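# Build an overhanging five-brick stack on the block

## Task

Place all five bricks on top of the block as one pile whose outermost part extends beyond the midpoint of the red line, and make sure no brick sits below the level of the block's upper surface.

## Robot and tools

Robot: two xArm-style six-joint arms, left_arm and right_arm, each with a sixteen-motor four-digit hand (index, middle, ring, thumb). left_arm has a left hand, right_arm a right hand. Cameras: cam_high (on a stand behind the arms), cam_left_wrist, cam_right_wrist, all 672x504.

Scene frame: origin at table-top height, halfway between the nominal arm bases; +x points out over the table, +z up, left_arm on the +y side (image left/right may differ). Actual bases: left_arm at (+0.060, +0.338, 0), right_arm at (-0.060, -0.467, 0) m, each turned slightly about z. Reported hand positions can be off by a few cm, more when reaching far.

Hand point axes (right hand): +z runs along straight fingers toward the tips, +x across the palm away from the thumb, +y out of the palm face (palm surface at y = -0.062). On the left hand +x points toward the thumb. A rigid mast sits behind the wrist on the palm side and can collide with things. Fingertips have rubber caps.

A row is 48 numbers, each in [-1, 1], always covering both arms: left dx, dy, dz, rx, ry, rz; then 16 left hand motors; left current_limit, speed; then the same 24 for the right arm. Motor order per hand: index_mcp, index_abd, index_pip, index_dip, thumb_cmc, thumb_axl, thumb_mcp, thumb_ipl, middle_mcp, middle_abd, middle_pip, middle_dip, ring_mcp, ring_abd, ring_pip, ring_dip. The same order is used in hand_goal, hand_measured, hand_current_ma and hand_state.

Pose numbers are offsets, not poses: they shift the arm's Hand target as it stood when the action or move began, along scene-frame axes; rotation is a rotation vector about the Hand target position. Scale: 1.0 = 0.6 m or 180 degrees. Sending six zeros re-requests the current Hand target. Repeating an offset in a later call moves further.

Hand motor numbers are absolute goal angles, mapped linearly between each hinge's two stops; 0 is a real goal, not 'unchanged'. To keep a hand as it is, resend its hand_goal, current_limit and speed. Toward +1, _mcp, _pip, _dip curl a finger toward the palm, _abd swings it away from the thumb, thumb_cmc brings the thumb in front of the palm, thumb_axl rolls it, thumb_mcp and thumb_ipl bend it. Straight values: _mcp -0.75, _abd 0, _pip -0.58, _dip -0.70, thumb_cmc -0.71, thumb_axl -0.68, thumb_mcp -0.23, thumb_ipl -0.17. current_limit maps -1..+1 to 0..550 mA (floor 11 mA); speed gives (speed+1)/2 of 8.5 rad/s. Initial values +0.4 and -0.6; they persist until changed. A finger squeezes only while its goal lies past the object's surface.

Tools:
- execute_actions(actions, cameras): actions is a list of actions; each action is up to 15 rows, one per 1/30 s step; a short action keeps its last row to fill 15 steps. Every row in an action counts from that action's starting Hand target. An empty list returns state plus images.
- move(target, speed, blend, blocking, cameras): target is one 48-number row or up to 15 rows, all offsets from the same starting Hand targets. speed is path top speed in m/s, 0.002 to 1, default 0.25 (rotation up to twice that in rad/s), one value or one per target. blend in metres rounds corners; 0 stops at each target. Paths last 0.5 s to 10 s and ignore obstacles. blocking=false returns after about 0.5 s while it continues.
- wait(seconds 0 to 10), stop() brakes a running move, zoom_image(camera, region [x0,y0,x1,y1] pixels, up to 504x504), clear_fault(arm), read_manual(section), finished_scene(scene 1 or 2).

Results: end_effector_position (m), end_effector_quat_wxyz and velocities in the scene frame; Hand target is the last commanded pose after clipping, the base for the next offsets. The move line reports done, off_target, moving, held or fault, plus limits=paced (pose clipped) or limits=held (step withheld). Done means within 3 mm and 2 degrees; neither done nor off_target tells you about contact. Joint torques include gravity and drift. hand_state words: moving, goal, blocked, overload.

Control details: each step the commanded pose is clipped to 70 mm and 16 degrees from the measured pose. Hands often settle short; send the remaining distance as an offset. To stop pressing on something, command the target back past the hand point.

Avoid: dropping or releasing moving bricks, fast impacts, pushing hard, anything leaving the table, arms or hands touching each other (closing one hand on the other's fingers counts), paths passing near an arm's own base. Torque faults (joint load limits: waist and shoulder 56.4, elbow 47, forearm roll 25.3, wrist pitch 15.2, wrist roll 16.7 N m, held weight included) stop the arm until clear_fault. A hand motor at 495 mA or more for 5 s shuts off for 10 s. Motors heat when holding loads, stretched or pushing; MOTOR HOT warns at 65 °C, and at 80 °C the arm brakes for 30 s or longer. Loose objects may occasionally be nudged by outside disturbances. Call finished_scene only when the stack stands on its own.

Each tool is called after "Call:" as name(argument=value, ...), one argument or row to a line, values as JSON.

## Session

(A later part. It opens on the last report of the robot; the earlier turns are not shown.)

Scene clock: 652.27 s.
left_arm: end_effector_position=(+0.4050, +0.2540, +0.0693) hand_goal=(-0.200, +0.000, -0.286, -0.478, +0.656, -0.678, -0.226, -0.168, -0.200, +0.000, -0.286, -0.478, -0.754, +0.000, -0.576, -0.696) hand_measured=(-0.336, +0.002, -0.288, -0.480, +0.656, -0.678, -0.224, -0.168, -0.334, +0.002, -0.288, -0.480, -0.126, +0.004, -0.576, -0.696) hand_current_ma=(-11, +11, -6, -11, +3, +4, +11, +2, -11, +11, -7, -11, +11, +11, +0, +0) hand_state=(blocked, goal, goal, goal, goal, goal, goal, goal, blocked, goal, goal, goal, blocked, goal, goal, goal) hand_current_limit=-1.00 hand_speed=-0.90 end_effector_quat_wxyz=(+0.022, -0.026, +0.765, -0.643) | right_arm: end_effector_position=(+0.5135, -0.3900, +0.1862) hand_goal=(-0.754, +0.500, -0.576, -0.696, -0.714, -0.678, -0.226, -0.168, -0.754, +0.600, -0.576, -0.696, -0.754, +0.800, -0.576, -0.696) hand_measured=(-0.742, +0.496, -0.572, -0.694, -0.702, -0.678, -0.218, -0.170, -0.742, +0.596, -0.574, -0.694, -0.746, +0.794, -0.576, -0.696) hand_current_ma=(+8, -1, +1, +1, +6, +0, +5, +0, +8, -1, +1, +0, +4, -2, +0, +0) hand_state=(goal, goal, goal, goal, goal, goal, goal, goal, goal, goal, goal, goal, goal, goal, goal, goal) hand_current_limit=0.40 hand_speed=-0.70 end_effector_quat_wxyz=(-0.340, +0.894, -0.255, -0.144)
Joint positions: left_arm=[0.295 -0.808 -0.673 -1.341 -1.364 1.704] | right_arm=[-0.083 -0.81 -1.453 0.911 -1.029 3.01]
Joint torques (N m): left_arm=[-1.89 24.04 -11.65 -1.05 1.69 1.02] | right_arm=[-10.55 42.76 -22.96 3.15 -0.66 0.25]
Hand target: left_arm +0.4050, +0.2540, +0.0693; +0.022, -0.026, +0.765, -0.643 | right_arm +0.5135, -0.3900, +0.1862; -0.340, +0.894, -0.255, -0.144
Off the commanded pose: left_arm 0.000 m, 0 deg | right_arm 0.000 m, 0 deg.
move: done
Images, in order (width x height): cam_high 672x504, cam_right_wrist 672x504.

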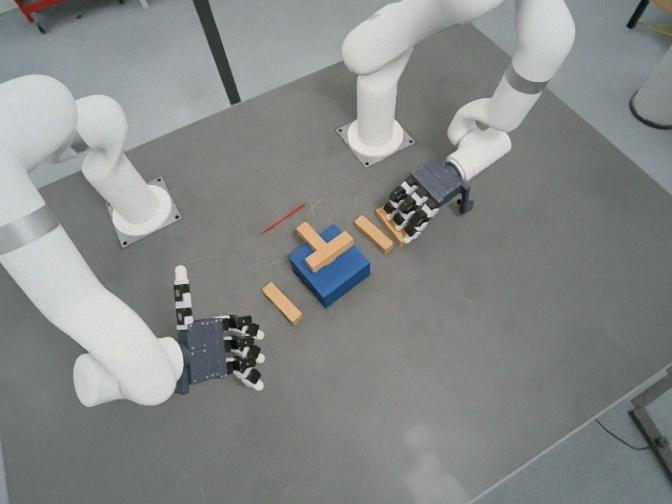

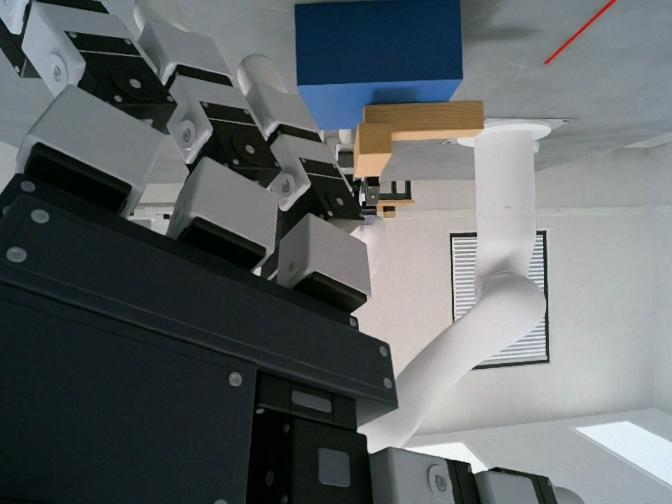

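Call:
move(
  target=[
    [0,0.04,0,0,0,0,-0.2,0,-0.285,-0.478,0.657,-0.678,-0.226,-0.168,-0.2,0,-0.285,-0.478,-0.754,0,-0.576,-0.696,-1,-0.9, 0,0,0,0,0,0,-0.754,0.5,-0.576,-0.696,-0.714,-0.678,-0.226,-0.168,-0.754,0.6,-0.576,-0.696,-0.754,0.8,-0.576,-0.696,0.4,-0.7],
  ],
  speed=[0.05],
  cameras=["cam_high"],
)

Call:
zoom_image(
  camera="cam_high",
  region=[360, 150, 460, 250],
)

Scene clock: 658.27 s.
left_arm: end_effector_position=(+0.4050, +0.2780, +0.0693) hand_goal=(-0.200, +0.000, -0.286, -0.478, +0.656, -0.678, -0.226, -0.168, -0.200, +0.000, -0.286, -0.478, -0.754, +0.000, -0.576, -0.696) hand_measured=(-0.336, +0.002, -0.288, -0.480, +0.656, -0.678, -0.224, -0.168, -0.334, +0.002, -0.288, -0.480, -0.126, +0.004, -0.576, -0.696) hand_current_ma=(-11, +11, -7, -11, +3, +4, +11, +2, -11, +11, -7, -11, +11, +11, +0, +0) hand_state=(blocked, goal, goal, goal, goal, goal, goal, goal, blocked, goal, goal, goal, blocked, goal, goal, goal) hand_current_limit=-1.00 hand_speed=-0.90 end_effector_quat_wxyz=(+0.022, -0.026, +0.765, -0.643) | right_arm: end_effector_position=(+0.5135, -0.3900, +0.1862) hand_goal=(-0.754, +0.500, -0.576, -0.696, -0.714, -0.678, -0.226, -0.168, -0.754, +0.600, -0.576, -0.696, -0.754, +0.800, -0.576, -0.696) hand_measured=(-0.742, +0.496, -0.572, -0.694, -0.702, -0.678, -0.218, -0.170, -0.742, +0.596, -0.574, -0.694, -0.746, +0.794, -0.576, -0.696) hand_current_ma=(+8, -1, +1, +1, +6, +0, +5, +0, +8, -1, +1, +0, +4, -2, +0, +0) hand_state=(goal, goal, goal, goal, goal, goal, goal, goal, goal, goal, goal, goal, goal, goal, goal, goal) hand_current_limit=0.40 hand_speed=-0.70 end_effector_quat_wxyz=(-0.340, +0.894, -0.255, -0.144)
Joint positions: left_arm=[0.355 -0.813 -0.693 -1.278 -1.361 1.687] | right_arm=[-0.083 -0.81 -1.453 0.911 -1.029 3.01]
Joint torques (N m): left_arm=[12.08 23.47 -12.28 1.62 1.78 -1.04] | right_arm=[-12.37 42.49 -23.27 3.23 -0.85 0.48]
Hand target: left_arm +0.4050, +0.2780, +0.0693; +0.022, -0.026, +0.765, -0.643 | right_arm +0.5135, -0.3900, +0.1862; -0.340, +0.894, -0.255, -0.144
Off the commanded pose: left_arm 0.000 m, 0 deg | right_arm 0.000 m, 0 deg.
move: done
Images, in order (width x height): cam_high 672x504.

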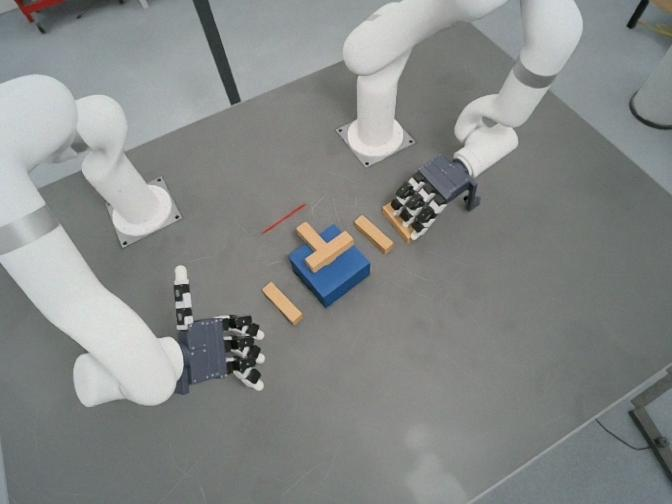

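Scaled by 5.040.

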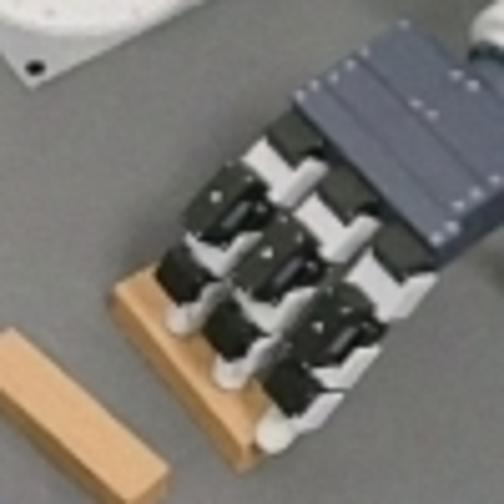

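Call:
move(
  target=[
    [0,0.036,0,0,0,0,-0.2,0,-0.285,-0.478,0.657,-0.678,-0.226,-0.168,-0.2,0,-0.285,-0.478,-0.754,0,-0.576,-0.696,-1,-0.9, 0,0,0,0,0,0,-0.754,0.5,-0.576,-0.696,-0.714,-0.678,-0.226,-0.168,-0.754,0.6,-0.576,-0.696,-0.754,0.8,-0.576,-0.696,0.4,-0.7],
  ],
  speed=[0.05],
)

Call:
move(
  target=[
    [0,0,0.005,0,0,0,-0.36,0,-0.285,-0.478,0.657,-0.678,-0.226,-0.168,-0.36,0,-0.285,-0.478,-0.754,0,-0.576,-0.696,0.4,-0.6, 0,0,0,0,0,0,-0.754,0.5,-0.576,-0.696,-0.714,-0.678,-0.226,-0.168,-0.754,0.6,-0.576,-0.696,-0.754,0.8,-0.576,-0.696,0.4,-0.7],
    [0,0,0.12,0,0,0,-0.36,0,-0.285,-0.478,0.657,-0.678,-0.226,-0.168,-0.36,0,-0.285,-0.478,-0.754,0,-0.576,-0.696,0.4,-0.6, 0,0,0,0,0,0,-0.754,0.5,-0.576,-0.696,-0.714,-0.678,-0.226,-0.168,-0.754,0.6,-0.576,-0.696,-0.754,0.8,-0.576,-0.696,0.4,-0.7],
  ],
  speed=[0.03,0.12],
  cameras=["cam_high"],
)

Call:
zoom_image(
  camera="cam_high",
  region=[340, 150, 460, 270],
)

Scene clock: 661.90 s.
left_arm: end_effector_position=(+0.4050, +0.2996, +0.0693) hand_goal=(-0.200, +0.000, -0.286, -0.478, +0.656, -0.678, -0.226, -0.168, -0.200, +0.000, -0.286, -0.478, -0.754, +0.000, -0.576, -0.696) hand_measured=(-0.334, +0.002, -0.288, -0.480, +0.656, -0.678, -0.224, -0.168, -0.334, +0.002, -0.288, -0.480, -0.126, +0.004, -0.576, -0.696) hand_current_ma=(-11, +11, -9, -11, +3, +4, +11, +2, -11, +11, -7, -11, +11, +11, +0, +0) hand_state=(blocked, goal, goal, goal, goal, goal, goal, goal, blocked, goal, goal, goal, blocked, goal, goal, goal) hand_current_limit=-1.00 hand_speed=-0.90 end_effector_quat_wxyz=(+0.022, -0.026, +0.766, -0.642) | right_arm: end_effector_position=(+0.5135, -0.3900, +0.1862) hand_goal=(-0.754, +0.500, -0.576, -0.696, -0.714, -0.678, -0.226, -0.168, -0.754, +0.600, -0.576, -0.696, -0.754, +0.800, -0.576, -0.696) hand_measured=(-0.742, +0.496, -0.572, -0.694, -0.702, -0.678, -0.218, -0.170, -0.742, +0.596, -0.574, -0.694, -0.746, +0.794, -0.576, -0.696) hand_current_ma=(+8, -1, +1, +1, +6, +0, +5, +0, +8, -1, +1, +0, +4, -2, +0, +0) hand_state=(goal, goal, goal, goal, goal, goal, goal, goal, goal, goal, goal, goal, goal, goal, goal, goal) hand_current_limit=0.40 hand_speed=-0.70 end_effector_quat_wxyz=(-0.340, +0.894, -0.255, -0.144)
Joint positions: left_arm=[0.406 -0.819 -0.715 -1.224 -1.36 1.67] | right_arm=[-0.083 -0.81 -1.453 0.911 -1.029 3.01]
Joint torques (N m): left_arm=[13.21 23.32 -11.77 1.93 0.59 -1.13] | right_arm=[-12.07 43.43 -23.13 3.29 -1.19 0.85]
Hand target: left_arm +0.4050, +0.2996, +0.0693; +0.022, -0.026, +0.765, -0.643 | right_arm +0.5135, -0.3900, +0.1862; -0.340, +0.894, -0.255, -0.144
Off the commanded pose: left_arm 0.000 m, 0 deg | right_arm 0.000 m, 0 deg.
move: done

Scene clock: 663.43 s.
left_arm: end_effector_position=(+0.4050, +0.2995, +0.1413) hand_goal=(-0.360, +0.000, -0.286, -0.478, +0.656, -0.678, -0.226, -0.168, -0.360, +0.000, -0.286, -0.478, -0.754, +0.000, -0.576, -0.696) hand_measured=(-0.344, +0.002, -0.288, -0.480, +0.656, -0.678, -0.224, -0.168, -0.344, +0.002, -0.288, -0.480, -0.732, +0.004, -0.576, -0.696) hand_current_ma=(+83, +11, -6, -12, +3, +4, +16, +2, +88, +11, -6, -11, +112, +13, +0, +0) hand_state=(goal, goal, goal, goal, goal, goal, goal, goal, goal, goal, goal, goal, blocked, goal, goal, goal) hand_current_limit=0.40 hand_speed=-0.60 end_effector_quat_wxyz=(+0.022, -0.026, +0.765, -0.643) | right_arm: end_effector_position=(+0.5135, -0.3900, +0.1862) hand_goal=(-0.754, +0.500, -0.576, -0.696, -0.714, -0.678, -0.226, -0.168, -0.754, +0.600, -0.576, -0.696, -0.754, +0.800, -0.576, -0.696) hand_measured=(-0.742, +0.496, -0.572, -0.694, -0.702, -0.678, -0.218, -0.170, -0.742, +0.596, -0.574, -0.694, -0.746, +0.794, -0.576, -0.696) hand_current_ma=(+8, -1, +1, +1, +6, +0, +5, +0, +8, -1, +1, +0, +4, -2, +0, +0) hand_state=(goal, goal, goal, goal, goal, goal, goal, goal, goal, goal, goal, goal, goal, goal, goal, goal) hand_current_limit=0.40 hand_speed=-0.70 end_effector_quat_wxyz=(-0.340, +0.894, -0.255, -0.144)
Joint positions: left_arm=[0.406 -0.612 -0.65 -1.199 -1.41 1.535] | right_arm=[-0.083 -0.81 -1.453 0.911 -1.029 3.01]
Joint torques (N m): left_arm=[-1.19 53.39 -3.77 1.8 -5 -1.15] | right_arm=[-12.48 42.96 -23.25 2.91 -1.23 0.93]
Hand target: left_arm +0.4050, +0.2996, +0.1413; +0.022, -0.026, +0.765, -0.643 | right_arm +0.5135, -0.3900, +0.1862; -0.340, +0.894, -0.255, -0.144
Off the commanded pose: left_arm 0.000 m, 0 deg | right_arm 0.000 m, 0 deg.
move: done
Images, in order (width x height): cam_high 672x504.

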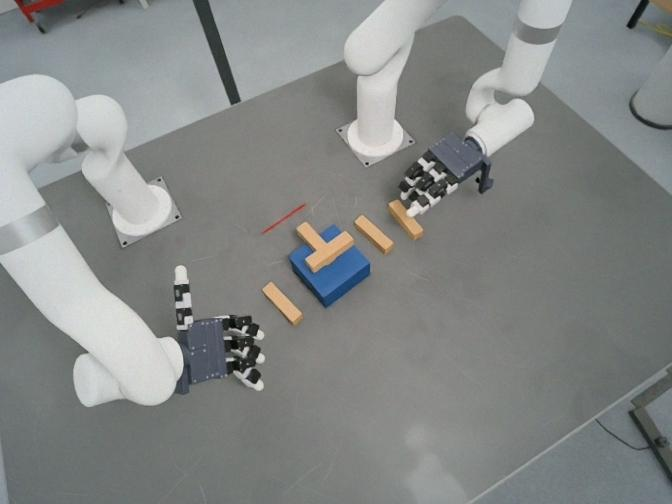

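Scaled by 4.200.

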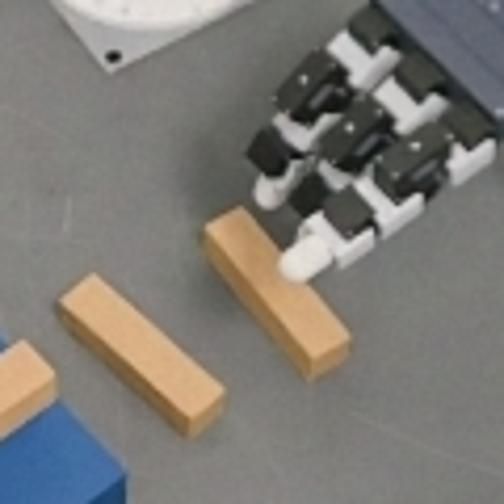

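Call:
move(
  target=[
    [0.0112,-0.188,0,0,0,0,0.041,0,-0.285,-0.478,0.657,-0.678,-0.226,-0.168,0.041,0,-0.285,-0.478,-0.754,0,-0.576,-0.696,0.4,-0.4, 0,0,0,0,0,0,-0.754,0.5,-0.576,-0.696,-0.714,-0.678,-0.226,-0.168,-0.754,0.6,-0.576,-0.696,-0.754,0.8,-0.576,-0.696,0.4,-0.7],
  ],
  speed=[0.12],
  cameras=["cam_high","cam_right_wrist"],
)

Call:
zoom_image(
  camera="cam_high",
  region=[340, 150, 460, 270],
)

Scene clock: 673.40 s.
left_arm: end_effector_position=(+0.4118, +0.1868, +0.1413) hand_goal=(+0.040, +0.000, -0.286, -0.478, +0.656, -0.678, -0.226, -0.168, +0.040, +0.000, -0.286, -0.478, -0.754, +0.000, -0.576, -0.696) hand_measured=(+0.042, +0.002, -0.286, -0.480, +0.656, -0.678, -0.224, -0.168, +0.042, +0.002, -0.286, -0.480, -0.732, +0.004, -0.576, -0.696) hand_current_ma=(+10, +11, -5, -12, +3, +4, +16, +2, +11, +11, -5, -11, +112, +13, +0, +0) hand_state=(goal, goal, goal, goal, goal, goal, goal, goal, goal, goal, goal, goal, blocked, goal, goal, goal) hand_current_limit=0.40 hand_speed=-0.40 end_effector_quat_wxyz=(+0.022, -0.026, +0.765, -0.643) | right_arm: end_effector_position=(+0.5135, -0.3900, +0.1862) hand_goal=(-0.754, +0.500, -0.576, -0.696, -0.714, -0.678, -0.226, -0.168, -0.754, +0.600, -0.576, -0.696, -0.754, +0.800, -0.576, -0.696) hand_measured=(-0.742, +0.496, -0.572, -0.694, -0.702, -0.678, -0.218, -0.170, -0.742, +0.596, -0.574, -0.694, -0.746, +0.794, -0.576, -0.696) hand_current_ma=(+8, -1, +1, +1, +6, +0, +5, +0, +8, -1, +1, +0, +4, -2, +0, +0) hand_state=(goal, goal, goal, goal, goal, goal, goal, goal, goal, goal, goal, goal, goal, goal, goal, goal) hand_current_limit=0.40 hand_speed=-0.70 end_effector_quat_wxyz=(-0.340, +0.894, -0.255, -0.144)
Joint positions: left_arm=[0.113 -0.584 -0.582 -1.498 -1.396 1.573] | right_arm=[-0.083 -0.81 -1.453 0.911 -1.029 3.01]
Joint torques (N m): left_arm=[-11.48 40.69 -3.29 -0.77 1.41 1.05] | right_arm=[-12.4 43.12 -23.2 3.07 -1.33 1.11]
Hand target: left_arm +0.4118, +0.1868, +0.1413; +0.022, -0.026, +0.765, -0.643 | right_arm +0.5135, -0.3900, +0.1862; -0.340, +0.894, -0.255, -0.144
Off the commanded pose: left_arm 0.000 m, 0 deg | right_arm 0.000 m, 0 deg.
move: done
Images, in order (width x height): cam_high 672x504, cam_right_wrist 672x504.

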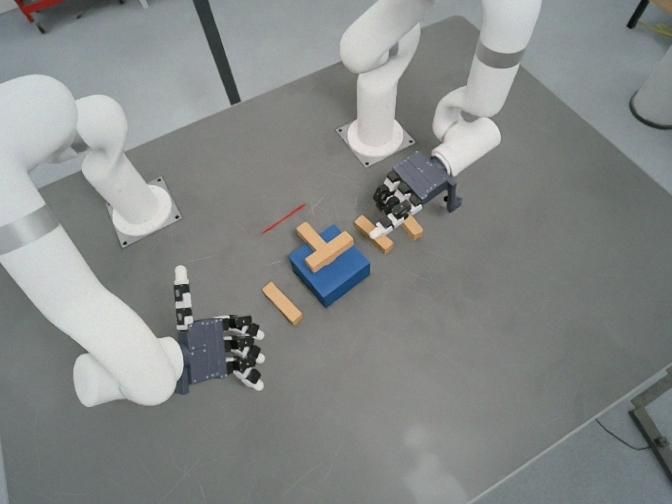

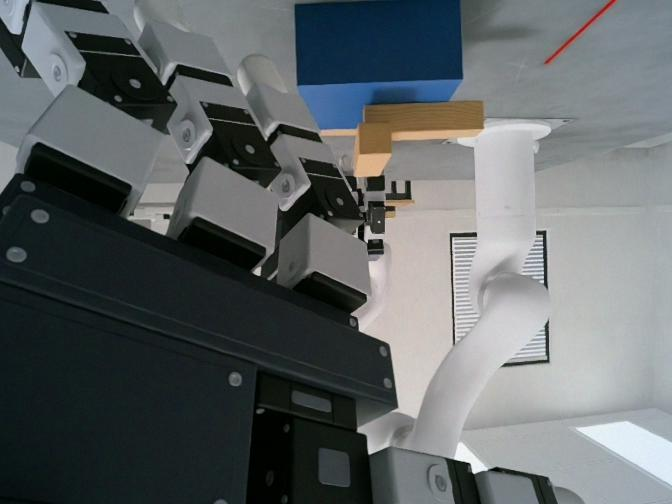

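Scaled by 4.200.

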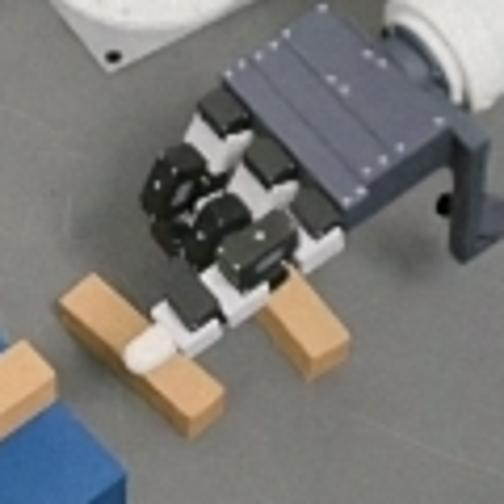

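Call:
move(
  target=[
    [0,0,-0.105,0,0,0,0.041,0,-0.285,-0.478,0.657,-0.678,-0.226,-0.168,0.041,0,-0.285,-0.478,-0.735,0,-0.576,-0.696,0.4,-0.4, 0,0,0,0,0,0,-0.754,0.5,-0.576,-0.696,-0.714,-0.678,-0.226,-0.168,-0.754,0.6,-0.576,-0.696,-0.754,0.8,-0.576,-0.696,0.4,-0.7],
  ],
  speed=[0.08],
  cameras=["cam_high","cam_right_wrist"],
)

Call:
zoom_image(
  camera="cam_high",
  region=[340, 150, 460, 270],
)

Scene clock: 676.40 s.
left_arm: end_effector_position=(+0.4118, +0.1868, +0.0783) hand_goal=(+0.040, +0.000, -0.286, -0.478, +0.656, -0.678, -0.226, -0.168, +0.040, +0.000, -0.286, -0.478, -0.736, +0.000, -0.576, -0.696) hand_measured=(+0.042, +0.002, -0.286, -0.480, +0.656, -0.678, -0.224, -0.168, +0.042, +0.002, -0.286, -0.480, -0.728, +0.004, -0.576, -0.696) hand_current_ma=(+10, +11, -5, -12, +3, +4, +16, +2, +11, +11, -5, -11, +43, +13, +0, +0) hand_state=(goal, goal, goal, goal, goal, goal, goal, goal, goal, goal, goal, goal, goal, goal, goal, goal) hand_current_limit=0.40 hand_speed=-0.40 end_effector_quat_wxyz=(+0.022, -0.026, +0.765, -0.643) | right_arm: end_effector_position=(+0.5135, -0.3900, +0.1862) hand_goal=(-0.754, +0.500, -0.576, -0.696, -0.714, -0.678, -0.226, -0.168, -0.754, +0.600, -0.576, -0.696, -0.754, +0.800, -0.576, -0.696) hand_measured=(-0.742, +0.496, -0.572, -0.694, -0.702, -0.678, -0.218, -0.170, -0.742, +0.596, -0.574, -0.694, -0.746, +0.794, -0.576, -0.696) hand_current_ma=(+8, -1, +1, +1, +6, +0, +5, +0, +8, -1, +1, +0, +4, -2, +0, +0) hand_state=(goal, goal, goal, goal, goal, goal, goal, goal, goal, goal, goal, goal, goal, goal, goal, goal) hand_current_limit=0.40 hand_speed=-0.70 end_effector_quat_wxyz=(-0.340, +0.894, -0.255, -0.144)
Joint positions: left_arm=[0.113 -0.775 -0.64 -1.522 -1.388 1.708] | right_arm=[-0.083 -0.81 -1.453 0.911 -1.029 3.01]
Joint torques (N m): left_arm=[8.1 23.28 -11.61 -0.76 0.98 1.03] | right_arm=[-12.48 42.5 -23.19 3.47 -1.46 1]
Hand target: left_arm +0.4118, +0.1868, +0.0783; +0.022, -0.026, +0.765, -0.643 | right_arm +0.5135, -0.3900, +0.1862; -0.340, +0.894, -0.255, -0.144
Off the commanded pose: left_arm 0.000 m, 0 deg | right_arm 0.000 m, 0 deg.
move: done
Images, in order (width x height): cam_high 672x504, cam_right_wrist 672x504.

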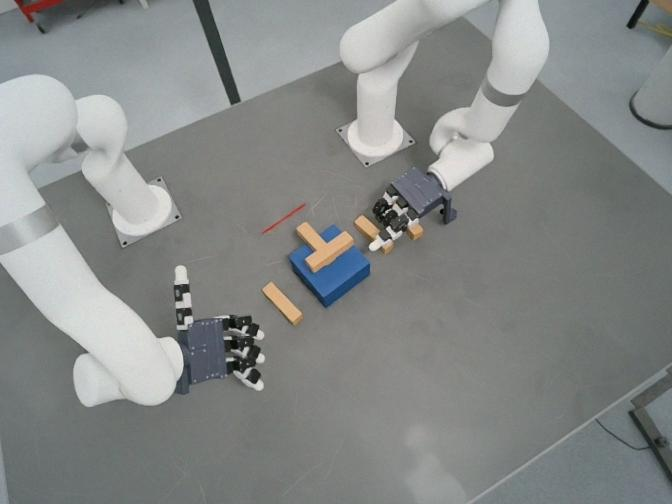

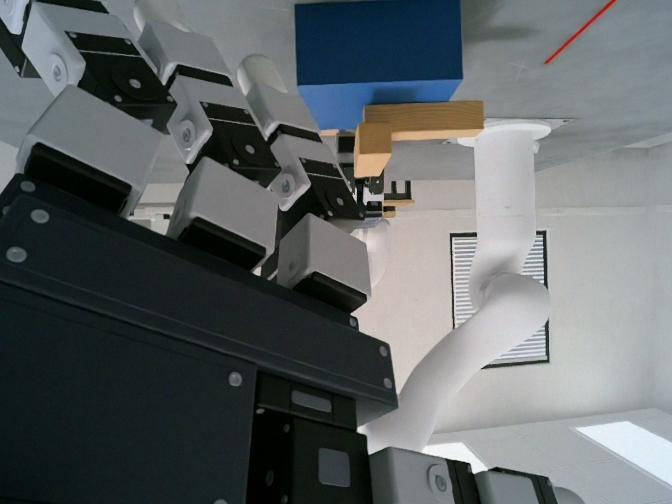

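Scaled by 4.200.

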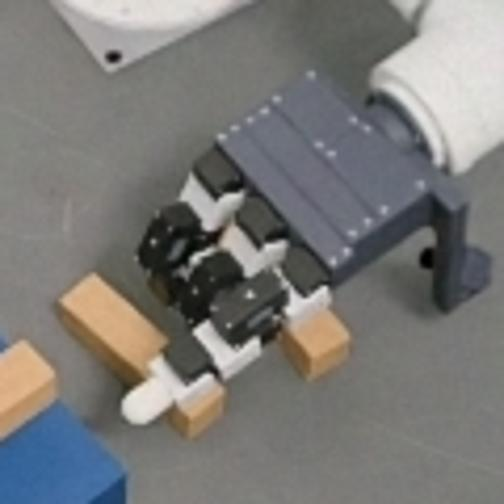

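Call:
move(
  target=[
    [0,0,-0.0305,0,0,0,0.041,0,-0.285,-0.478,0.657,-0.678,-0.226,-0.168,0.041,0,-0.285,-0.478,-0.735,0,-0.576,-0.696,0.4,-0.4, 0,0,0,0,0,0,-0.754,0.5,-0.576,-0.696,-0.714,-0.678,-0.226,-0.168,-0.754,0.6,-0.576,-0.696,-0.754,0.8,-0.576,-0.696,0.4,-0.7],
  ],
  speed=[0.05],
)

Call:
move(
  target=[
    [0,0,0,0,0,0,0.26,0,-0.285,-0.478,0.657,-0.678,0.067,-0.168,0.26,0,-0.285,-0.478,-0.735,0,-0.576,-0.696,0.2,-0.9, 0,0,0,0,0,0,-0.754,0.5,-0.576,-0.696,-0.714,-0.678,-0.226,-0.168,-0.754,0.6,-0.576,-0.696,-0.754,0.8,-0.576,-0.696,0.4,-0.7],
  ],
  speed=[0.05],
  cameras=["cam_high","cam_left_wrist"],
)

Scene clock: 679.90 s.
left_arm: end_effector_position=(+0.4118, +0.1868, +0.0600) hand_goal=(+0.040, +0.000, -0.286, -0.478, +0.656, -0.678, -0.226, -0.168, +0.040, +0.000, -0.286, -0.478, -0.736, +0.000, -0.576, -0.696) hand_measured=(+0.042, +0.002, -0.286, -0.480, +0.656, -0.678, -0.224, -0.168, +0.042, +0.002, -0.286, -0.480, -0.728, +0.004, -0.576, -0.696) hand_current_ma=(+10, +11, -5, -12, +3, +4, +16, +2, +11, +11, -5, -11, +43, +13, +0, +0) hand_state=(goal, goal, goal, goal, goal, goal, goal, goal, goal, goal, goal, goal, goal, goal, goal, goal) hand_current_limit=0.40 hand_speed=-0.40 end_effector_quat_wxyz=(+0.022, -0.026, +0.765, -0.643) | right_arm: end_effector_position=(+0.5135, -0.3900, +0.1862) hand_goal=(-0.754, +0.500, -0.576, -0.696, -0.714, -0.678, -0.226, -0.168, -0.754, +0.600, -0.576, -0.696, -0.754, +0.800, -0.576, -0.696) hand_measured=(-0.742, +0.496, -0.572, -0.694, -0.702, -0.678, -0.218, -0.170, -0.742, +0.596, -0.574, -0.694, -0.746, +0.794, -0.576, -0.696) hand_current_ma=(+8, -1, +1, +1, +6, +0, +5, +0, +8, -1, +1, +0, +4, -2, +0, +0) hand_state=(goal, goal, goal, goal, goal, goal, goal, goal, goal, goal, goal, goal, goal, goal, goal, goal) hand_current_limit=0.40 hand_speed=-0.70 end_effector_quat_wxyz=(-0.340, +0.894, -0.255, -0.144)
Joint positions: left_arm=[0.113 -0.831 -0.661 -1.528 -1.387 1.742] | right_arm=[-0.083 -0.81 -1.453 0.911 -1.029 3.01]
Joint torques (N m): left_arm=[9.25 24.14 -11.49 -0.85 1.41 1.01] | right_arm=[-11.05 43.57 -23.29 3.54 -1.49 0.98]
Hand target: left_arm +0.4118, +0.1868, +0.0600; +0.022, -0.026, +0.765, -0.643 | right_arm +0.5135, -0.3900, +0.1862; -0.340, +0.894, -0.255, -0.144
Off the commanded pose: left_arm 0.000 m, 0 deg | right_arm 0.000 m, 0 deg.
move: done

Scene clock: 680.83 s.
left_arm: end_effector_position=(+0.4118, +0.1868, +0.0600) hand_goal=(+0.260, +0.000, -0.286, -0.478, +0.656, -0.678, +0.066, -0.168, +0.260, +0.000, -0.286, -0.478, -0.736, +0.000, -0.576, -0.696) hand_measured=(+0.238, +0.002, -0.292, -0.480, +0.656, -0.678, -0.064, -0.176, +0.236, +0.002, -0.292, -0.480, -0.728, +0.004, -0.576, -0.696) hand_current_ma=(-111, +11, -28, -12, +2, +4, -330, -57, -124, +11, -31, -11, +43, +13, +0, +0) hand_state=(blocked, goal, goal, goal, goal, goal, blocked, goal, blocked, goal, goal, goal, goal, goal, goal, goal) hand_current_limit=0.20 hand_speed=-0.90 end_effector_quat_wxyz=(+0.022, -0.026, +0.765, -0.643) | right_arm: end_effector_position=(+0.5135, -0.3900, +0.1862) hand_goal=(-0.754, +0.500, -0.576, -0.696, -0.714, -0.678, -0.226, -0.168, -0.754, +0.600, -0.576, -0.696, -0.754, +0.800, -0.576, -0.696) hand_measured=(-0.742, +0.496, -0.572, -0.694, -0.702, -0.678, -0.218, -0.170, -0.742, +0.596, -0.574, -0.694, -0.746, +0.794, -0.576, -0.696) hand_current_ma=(+8, -1, +1, +1, +6, +0, +5, +0, +8, -1, +1, +0, +4, -2, +0, +0) hand_state=(goal, goal, goal, goal, goal, goal, goal, goal, goal, goal, goal, goal, goal, goal, goal, goal) hand_current_limit=0.40 hand_speed=-0.70 end_effector_quat_wxyz=(-0.340, +0.894, -0.255, -0.144)
Joint positions: left_arm=[0.113 -0.831 -0.661 -1.528 -1.387 1.742] | right_arm=[-0.083 -0.81 -1.453 0.911 -1.029 3.01]
Joint torques (N m): left_arm=[7.68 23.93 -11.02 -1.48 1.06 0.93] | right_arm=[-12.65 43.25 -22.9 3 -1.39 1.03]
Hand target: left_arm +0.4118, +0.1868, +0.0600; +0.022, -0.026, +0.765, -0.643 | right_arm +0.5135, -0.3900, +0.1862; -0.340, +0.894, -0.255, -0.144
Off the commanded pose: left_arm 0.000 m, 0 deg | right_arm 0.000 m, 0 deg.
move: done
Images, in order (width x height): cam_high 672x504, cam_left_wrist 672x504.

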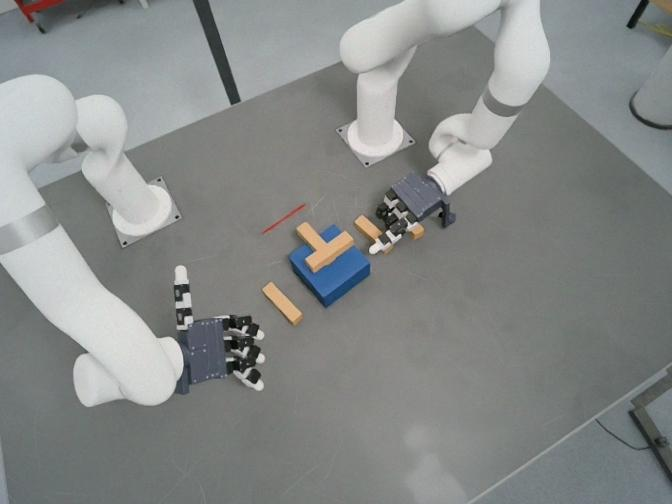

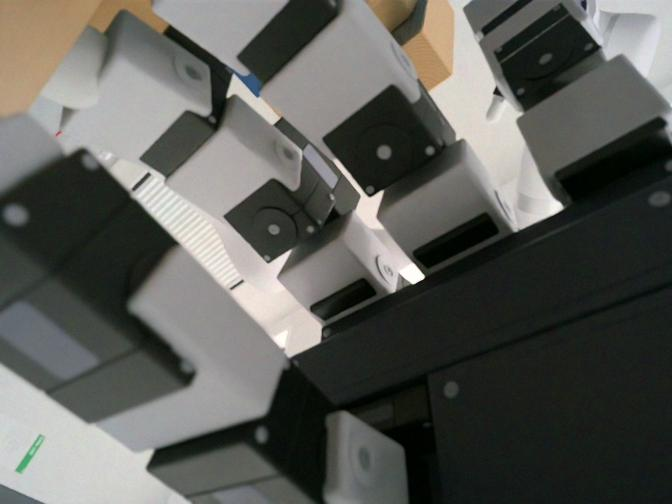

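Call:
move(
  target=[
    [0,0,0.36,0,0,0,0.26,0,-0.285,-0.478,0.657,-0.678,0.067,-0.168,0.26,0,-0.285,-0.478,-0.735,0,0.3,-0.5,0.2,-0.85, 0,0,0,0,0,0,-0.754,0.5,-0.576,-0.696,-0.714,-0.678,-0.226,-0.168,-0.754,0.6,-0.576,-0.696,-0.754,0.8,-0.576,-0.696,0.4,-0.7],
    [-0.1273,-0.4865,0.3333,0,0,0.0361,0.26,0,-0.285,-0.478,0.657,-0.678,0.067,-0.168,0.26,0,-0.285,-0.478,-0.735,0,0.3,-0.5,0.2,-0.85, 0,0,0,0,0,0,-0.754,0.5,-0.576,-0.696,-0.714,-0.678,-0.226,-0.168,-0.754,0.6,-0.576,-0.696,-0.754,0.8,-0.576,-0.696,0.4,-0.7],
  ],
  speed=[0.1,0.12],
  blend=[0.04,0],
  cameras=["all"],
)

Scene clock: 691.43 s.
left_arm: end_effector_position=(+0.3354, -0.1051, +0.2600) hand_goal=(+0.260, +0.000, -0.286, -0.478, +0.656, -0.678, +0.066, -0.168, +0.260, +0.000, -0.286, -0.478, -0.736, +0.000, +0.300, -0.500) hand_measured=(+0.238, +0.002, -0.296, -0.482, +0.656, -0.678, -0.058, -0.178, +0.236, +0.002, -0.296, -0.482, -0.728, +0.004, +0.298, -0.502) hand_current_ma=(-111, +11, -52, -23, -2, +4, -330, -63, -124, +11, -50, -18, +44, +13, -9, -12) hand_state=(blocked, goal, goal, goal, goal, goal, blocked, goal, blocked, goal, goal, goal, goal, goal, goal, goal) hand_current_limit=0.20 hand_speed=-0.85 end_effector_quat_wxyz=(+0.058, -0.070, +0.763, -0.640) | right_arm: end_effector_position=(+0.5135, -0.3900, +0.1862) hand_goal=(-0.754, +0.500, -0.576, -0.696, -0.714, -0.678, -0.226, -0.168, -0.754, +0.600, -0.576, -0.696, -0.754, +0.800, -0.576, -0.696) hand_measured=(-0.742, +0.496, -0.572, -0.694, -0.702, -0.678, -0.218, -0.170, -0.742, +0.596, -0.574, -0.694, -0.746, +0.794, -0.576, -0.696) hand_current_ma=(+8, -1, +1, +1, +6, +0, +5, +0, +8, -1, +1, +0, +4, -2, +0, +0) hand_state=(goal, goal, goal, goal, goal, goal, goal, goal, goal, goal, goal, goal, goal, goal, goal, goal) hand_current_limit=0.40 hand_speed=-0.70 end_effector_quat_wxyz=(-0.340, +0.894, -0.255, -0.144)
Joint positions: left_arm=[-0.774 -0.222 -0.522 -2.441 -1.161 1.376] | right_arm=[-0.083 -0.81 -1.453 0.911 -1.029 3.01]
Joint torques (N m): left_arm=[-10.14 13.36 -20.92 -1.93 1.27 1.03] | right_arm=[-12.77 43.02 -23.08 2.97 -1.39 0.86]
Hand target: left_arm +0.3354, -0.1051, +0.2600; +0.058, -0.070, +0.763, -0.640 | right_arm +0.5135, -0.3900, +0.1862; -0.340, +0.894, -0.255, -0.144
Off the commanded pose: left_arm 0.000 m, 0 deg | right_arm 0.000 m, 0 deg.
move: done

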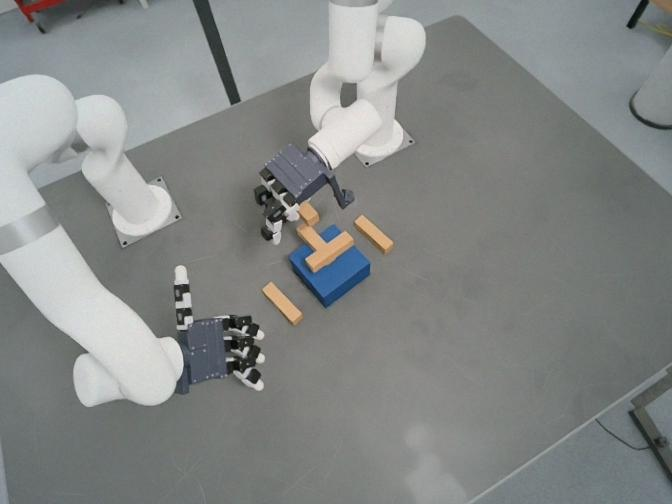

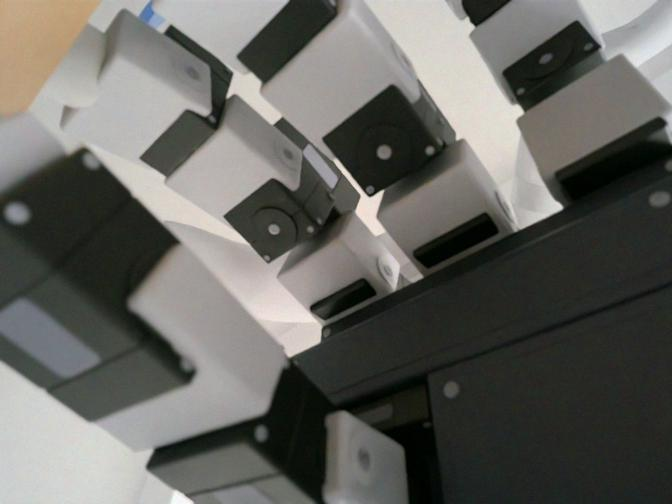

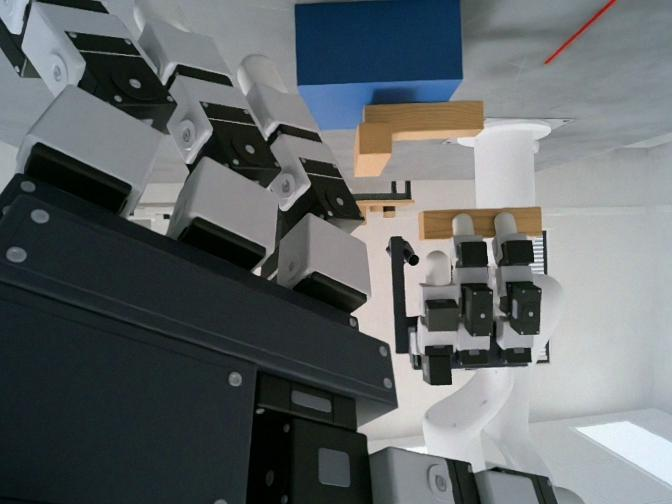

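Call:
zoom_image(
  camera="cam_right_wrist",
  region=[290, 0, 640, 260],
)

Call:
zoom_image(
  camera="cam_high",
  region=[240, 140, 380, 280],
)

Scaled by 1.440.

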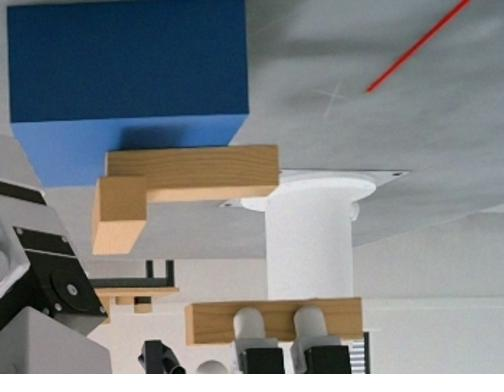

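Scaled by 3.600.

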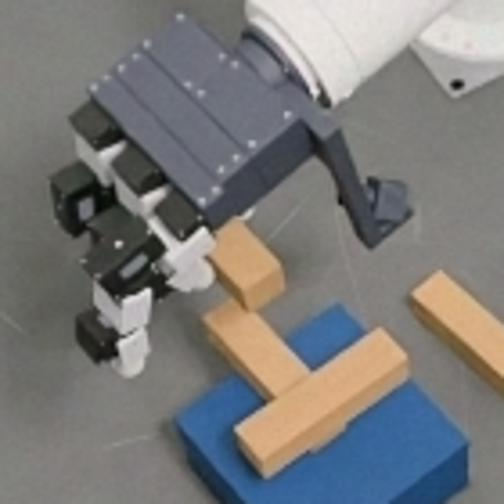

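Call:
zoom_image(
  camera="cam_right_wrist",
  region=[340, 60, 500, 190],
)

Call:
zoom_image(
  camera="cam_right_wrist",
  region=[400, 180, 560, 310],
)

Scaled by 3.150.

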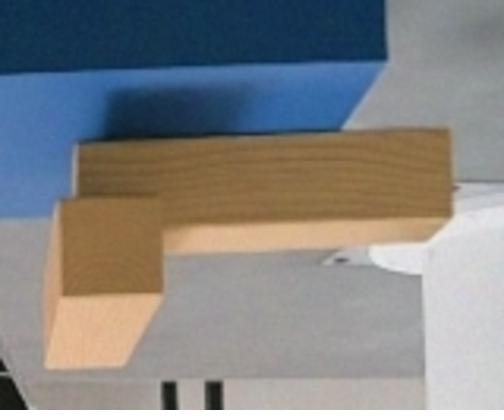

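Scaled by 3.150.

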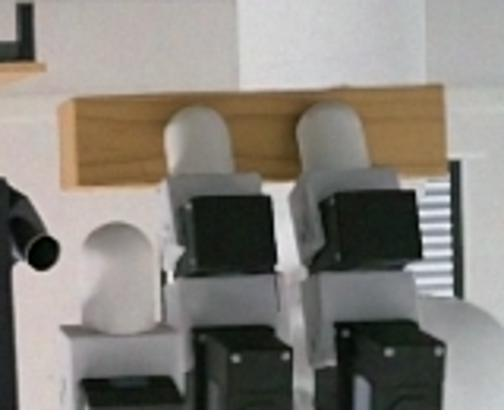

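Call:
move(
  target=[0,0,0,0,0,0,0.26,0,-0.285,-0.478,0.657,-0.678,0.067,-0.168,0.26,0,-0.285,-0.478,-0.735,0,0.3,-0.5,0.2,-0.85, -0.41,-0.076,0.03,0,0,0,-0.754,0.5,-0.576,-0.696,-0.714,-0.678,-0.226,-0.168,-0.754,0.6,-0.576,-0.696,-0.754,0.8,-0.576,-0.696,0.4,-0.7],
  speed=0.15,
  cameras=["cam_high","cam_right_wrist"],
)

Scene clock: 715.90 s.
left_arm: end_effector_position=(+0.3354, -0.1051, +0.2600) hand_goal=(+0.260, +0.000, -0.286, -0.478, +0.656, -0.678, +0.066, -0.168, +0.260, +0.000, -0.286, -0.478, -0.736, +0.000, +0.300, -0.500) hand_measured=(+0.238, +0.002, -0.296, -0.482, +0.656, -0.678, -0.058, -0.178, +0.236, +0.002, -0.296, -0.482, -0.728, +0.004, +0.298, -0.502) hand_current_ma=(-111, +11, -52, -23, -2, +4, -330, -63, -124, +11, -50, -18, +44, +13, -9, -12) hand_state=(blocked, goal, goal, goal, goal, goal, blocked, goal, blocked, goal, goal, goal, goal, goal, goal, goal) hand_current_limit=0.20 hand_speed=-0.85 end_effector_quat_wxyz=(+0.058, -0.070, +0.763, -0.640) | right_arm: end_effector_position=(+0.2676, -0.4356, +0.2042) hand_goal=(-0.754, +0.500, -0.576, -0.696, -0.714, -0.678, -0.226, -0.168, -0.754, +0.600, -0.576, -0.696, -0.754, +0.800, -0.576, -0.696) hand_measured=(-0.742, +0.496, -0.572, -0.694, -0.704, -0.678, -0.218, -0.170, -0.742, +0.596, -0.574, -0.694, -0.746, +0.794, -0.576, -0.696) hand_current_ma=(+8, -1, +1, +1, +6, +0, +5, +0, +8, -1, +1, +0, +4, -1, +0, +0) hand_state=(goal, goal, goal, goal, goal, goal, goal, goal, goal, goal, goal, goal, goal, goal, goal, goal) hand_current_limit=0.40 hand_speed=-0.70 end_effector_quat_wxyz=(-0.340, +0.894, -0.255, -0.144)
Joint positions: left_arm=[-0.774 -0.222 -0.522 -2.441 -1.161 1.376] | right_arm=[-0.216 -0.303 -0.695 0.957 -0.932 2.721]
Joint torques (N m): left_arm=[-11.17 13.54 -20.73 -1.57 0.4 0.76] | right_arm=[-15.87 42.18 -10.46 -2.78 -0.83 -1.09]
Hand target: left_arm +0.3354, -0.1051, +0.2600; +0.058, -0.070, +0.763, -0.640 | right_arm +0.2675, -0.4356, +0.2042; -0.340, +0.894, -0.255, -0.144
Off the commanded pose: left_arm 0.000 m, 0 deg | right_arm 0.000 m, 0 deg.
move: done
Images, in order (width x height): cam_high 672x504, cam_right_wrist 672x504.

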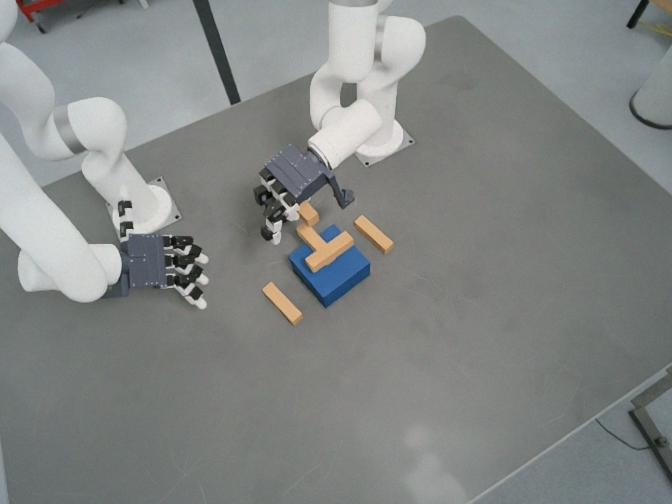

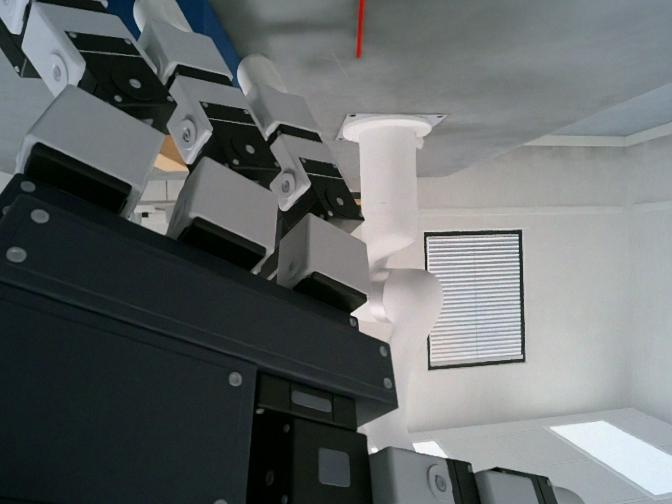

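Call:
move(
  target=[0,0,0,0,0,0,0.26,0,-0.285,-0.478,0.657,-0.678,0.067,-0.168,0.26,0,-0.285,-0.478,-0.735,0,0.3,-0.5,0.2,-0.85, 0,0,0,0,0,0,-0.754,0,0.9,0.9,-0.714,-0.678,-0.226,-0.168,-0.754,0,0.9,0.9,-0.754,0,0.9,0.9,0.4,-0.4],
  speed=0.15,
  cameras=["cam_right_wrist"],
)

Scene clock: 718.87 s.
left_arm: end_effector_position=(+0.3354, -0.1051, +0.2600) hand_goal=(+0.260, +0.000, -0.286, -0.478, +0.656, -0.678, +0.066, -0.168, +0.260, +0.000, -0.286, -0.478, -0.736, +0.000, +0.300, -0.500) hand_measured=(+0.238, +0.002, -0.296, -0.482, +0.656, -0.678, -0.058, -0.178, +0.236, +0.002, -0.296, -0.482, -0.728, +0.004, +0.298, -0.502) hand_current_ma=(-111, +11, -52, -23, -2, +4, -330, -63, -124, +11, -50, -18, +44, +13, -9, -12) hand_state=(blocked, goal, goal, goal, goal, goal, blocked, goal, blocked, goal, goal, goal, goal, goal, goal, goal) hand_current_limit=0.20 hand_speed=-0.85 end_effector_quat_wxyz=(+0.058, -0.070, +0.763, -0.640) | right_arm: end_effector_position=(+0.2675, -0.4356, +0.2042) hand_goal=(-0.754, +0.000, +0.900, +0.900, -0.714, -0.678, -0.226, -0.168, -0.754, +0.000, +0.900, +0.900, -0.754, +0.000, +0.900, +0.900) hand_measured=(-0.746, +0.004, +0.868, +0.822, -0.704, -0.678, -0.218, -0.170, -0.746, +0.004, +0.870, +0.820, -0.746, +0.004, +0.872, +0.818) hand_current_ma=(+4, +1, -32, -149, +6, +0, +5, +0, +4, +1, -29, -151, +4, +1, -26, -159) hand_state=(goal, goal, blocked, blocked, goal, goal, goal, goal, goal, goal, blocked, blocked, goal, goal, blocked, blocked) hand_current_limit=0.40 hand_speed=-0.40 end_effector_quat_wxyz=(-0.340, +0.894, -0.255, -0.144)
Joint positions: left_arm=[-0.774 -0.222 -0.522 -2.441 -1.161 1.376] | right_arm=[-0.216 -0.303 -0.695 0.957 -0.933 2.721]
Joint torques (N m): left_arm=[-11.42 13.33 -20.36 -1.21 -0.21 0.5] | right_arm=[-14.75 40.89 -11.55 -2.68 -1.7 -0.85]
Hand target: left_arm +0.3354, -0.1051, +0.2600; +0.058, -0.070, +0.763, -0.640 | right_arm +0.2675, -0.4356, +0.2042; -0.340, +0.894, -0.255, -0.144
Off the commanded pose: left_arm 0.000 m, 0 deg | right_arm 0.000 m, 0 deg.
move: done
Images, in order (width x height): cam_right_wrist 672x504.

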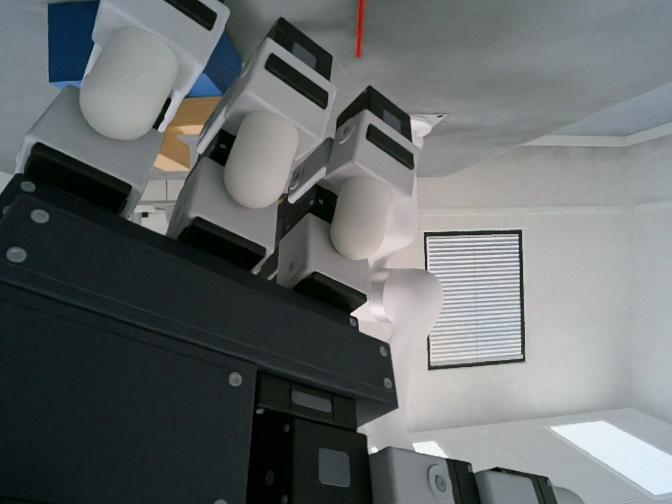

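Call:
move(
  target=[0,0,0,0,0,0,0.26,0,-0.285,-0.478,0.657,-0.678,0.067,-0.168,0.26,0,-0.285,-0.478,-0.735,0,0.3,-0.5,0.2,-0.85, 0,0,0,0,0,0,-0.97,0.5,-0.97,-0.97,-0.714,-0.678,-0.226,-0.168,-0.97,0.6,-0.97,-0.97,-0.97,0.8,-0.97,-0.97,0.4,-0.4],
  speed=0.15,
  cameras=["cam_right_wrist"],
)

Scene clock: 721.53 s.
left_arm: end_effector_position=(+0.3354, -0.1051, +0.2600) hand_goal=(+0.260, +0.000, -0.286, -0.478, +0.656, -0.678, +0.066, -0.168, +0.260, +0.000, -0.286, -0.478, -0.736, +0.000, +0.300, -0.500) hand_measured=(+0.238, +0.002, -0.296, -0.482, +0.656, -0.678, -0.058, -0.178, +0.236, +0.002, -0.296, -0.482, -0.728, +0.004, +0.298, -0.502) hand_current_ma=(-111, +11, -52, -23, -2, +4, -330, -63, -124, +11, -50, -18, +44, +13, -9, -12) hand_state=(blocked, goal, goal, goal, goal, goal, blocked, goal, blocked, goal, goal, goal, goal, goal, goal, goal) hand_current_limit=0.20 hand_speed=-0.85 end_effector_quat_wxyz=(+0.058, -0.070, +0.763, -0.640) | right_arm: end_effector_position=(+0.2675, -0.4356, +0.2042) hand_goal=(-0.970, +0.500, -0.970, -0.970, -0.714, -0.678, -0.226, -0.168, -0.970, +0.600, -0.970, -0.970, -0.970, +0.800, -0.970, -0.970) hand_measured=(-0.958, +0.498, -0.962, -0.966, -0.704, -0.678, -0.218, -0.170, -0.954, +0.580, -0.956, -0.968, -0.972, +0.796, -0.964, -0.966) hand_current_ma=(+7, -1, +4, +1, +6, +0, +5, +0, +11, -13, +9, +1, +0, -1, +3, +1) hand_state=(goal, goal, goal, goal, goal, goal, goal, goal, goal, blocked, goal, goal, goal, goal, goal, goal) hand_current_limit=0.40 hand_speed=-0.40 end_effector_quat_wxyz=(-0.340, +0.894, -0.255, -0.144)
Joint positions: left_arm=[-0.774 -0.222 -0.522 -2.441 -1.161 1.376] | right_arm=[-0.216 -0.303 -0.695 0.957 -0.933 2.721]
Joint torques (N m): left_arm=[-10.89 14.22 -20.42 -1.77 -0.61 0.42] | right_arm=[-13.35 37.65 -12.6 -2.09 -1.17 -0.9]
Hand target: left_arm +0.3354, -0.1051, +0.2600; +0.058, -0.070, +0.763, -0.640 | right_arm +0.2675, -0.4356, +0.2042; -0.340, +0.894, -0.255, -0.144
Off the commanded pose: left_arm 0.000 m, 0 deg | right_arm 0.000 m, 0 deg.
move: done
Images, in order (width x height): cam_right_wrist 672x504.

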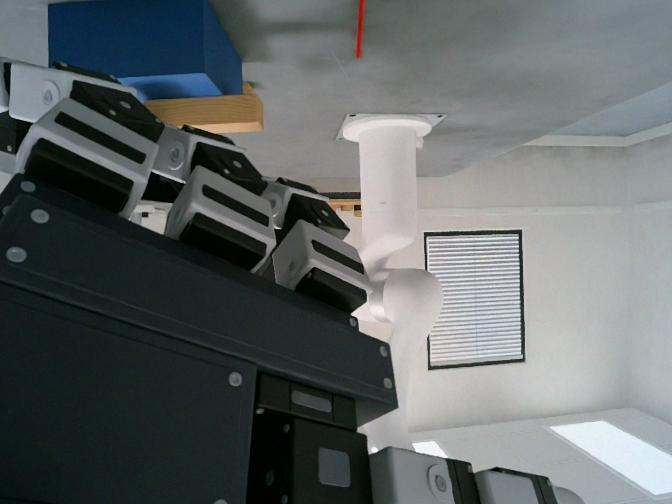

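Call:
zoom_image(
  camera="cam_right_wrist",
  region=[40, 0, 380, 200],
)

Call:
zoom_image(
  camera="cam_right_wrist",
  region=[220, 0, 380, 140],
)

Scaled by 1.482.

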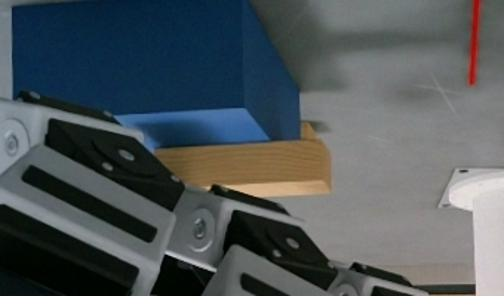

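Scaled by 3.150.

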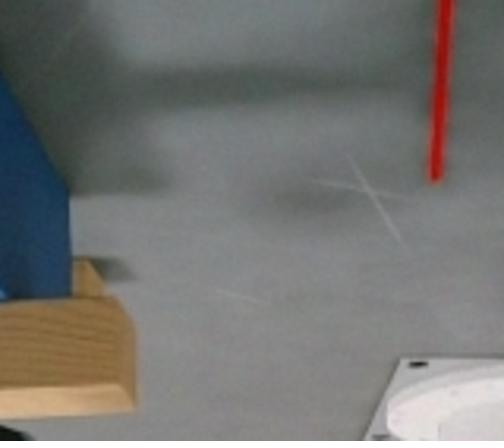

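Call:
zoom_image(
  camera="cam_right_wrist",
  region=[190, 0, 290, 100],
)

Call:
zoom_image(
  camera="cam_right_wrist",
  region=[190, 60, 290, 160],
)

Scaled by 5.040.

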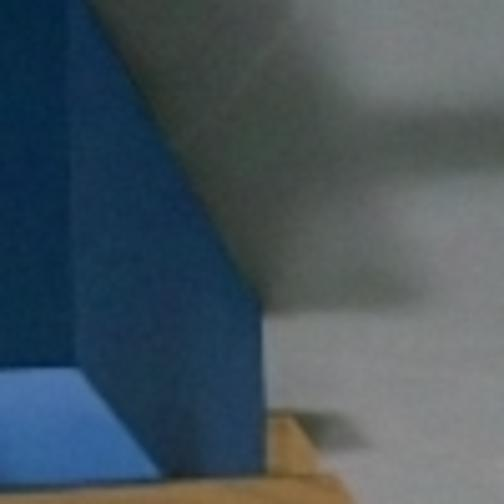

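Scaled by 5.040.

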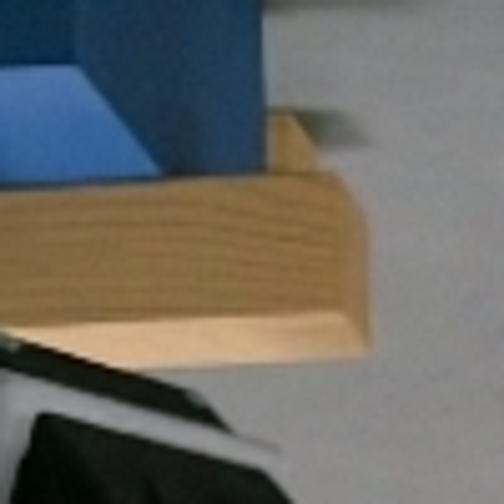

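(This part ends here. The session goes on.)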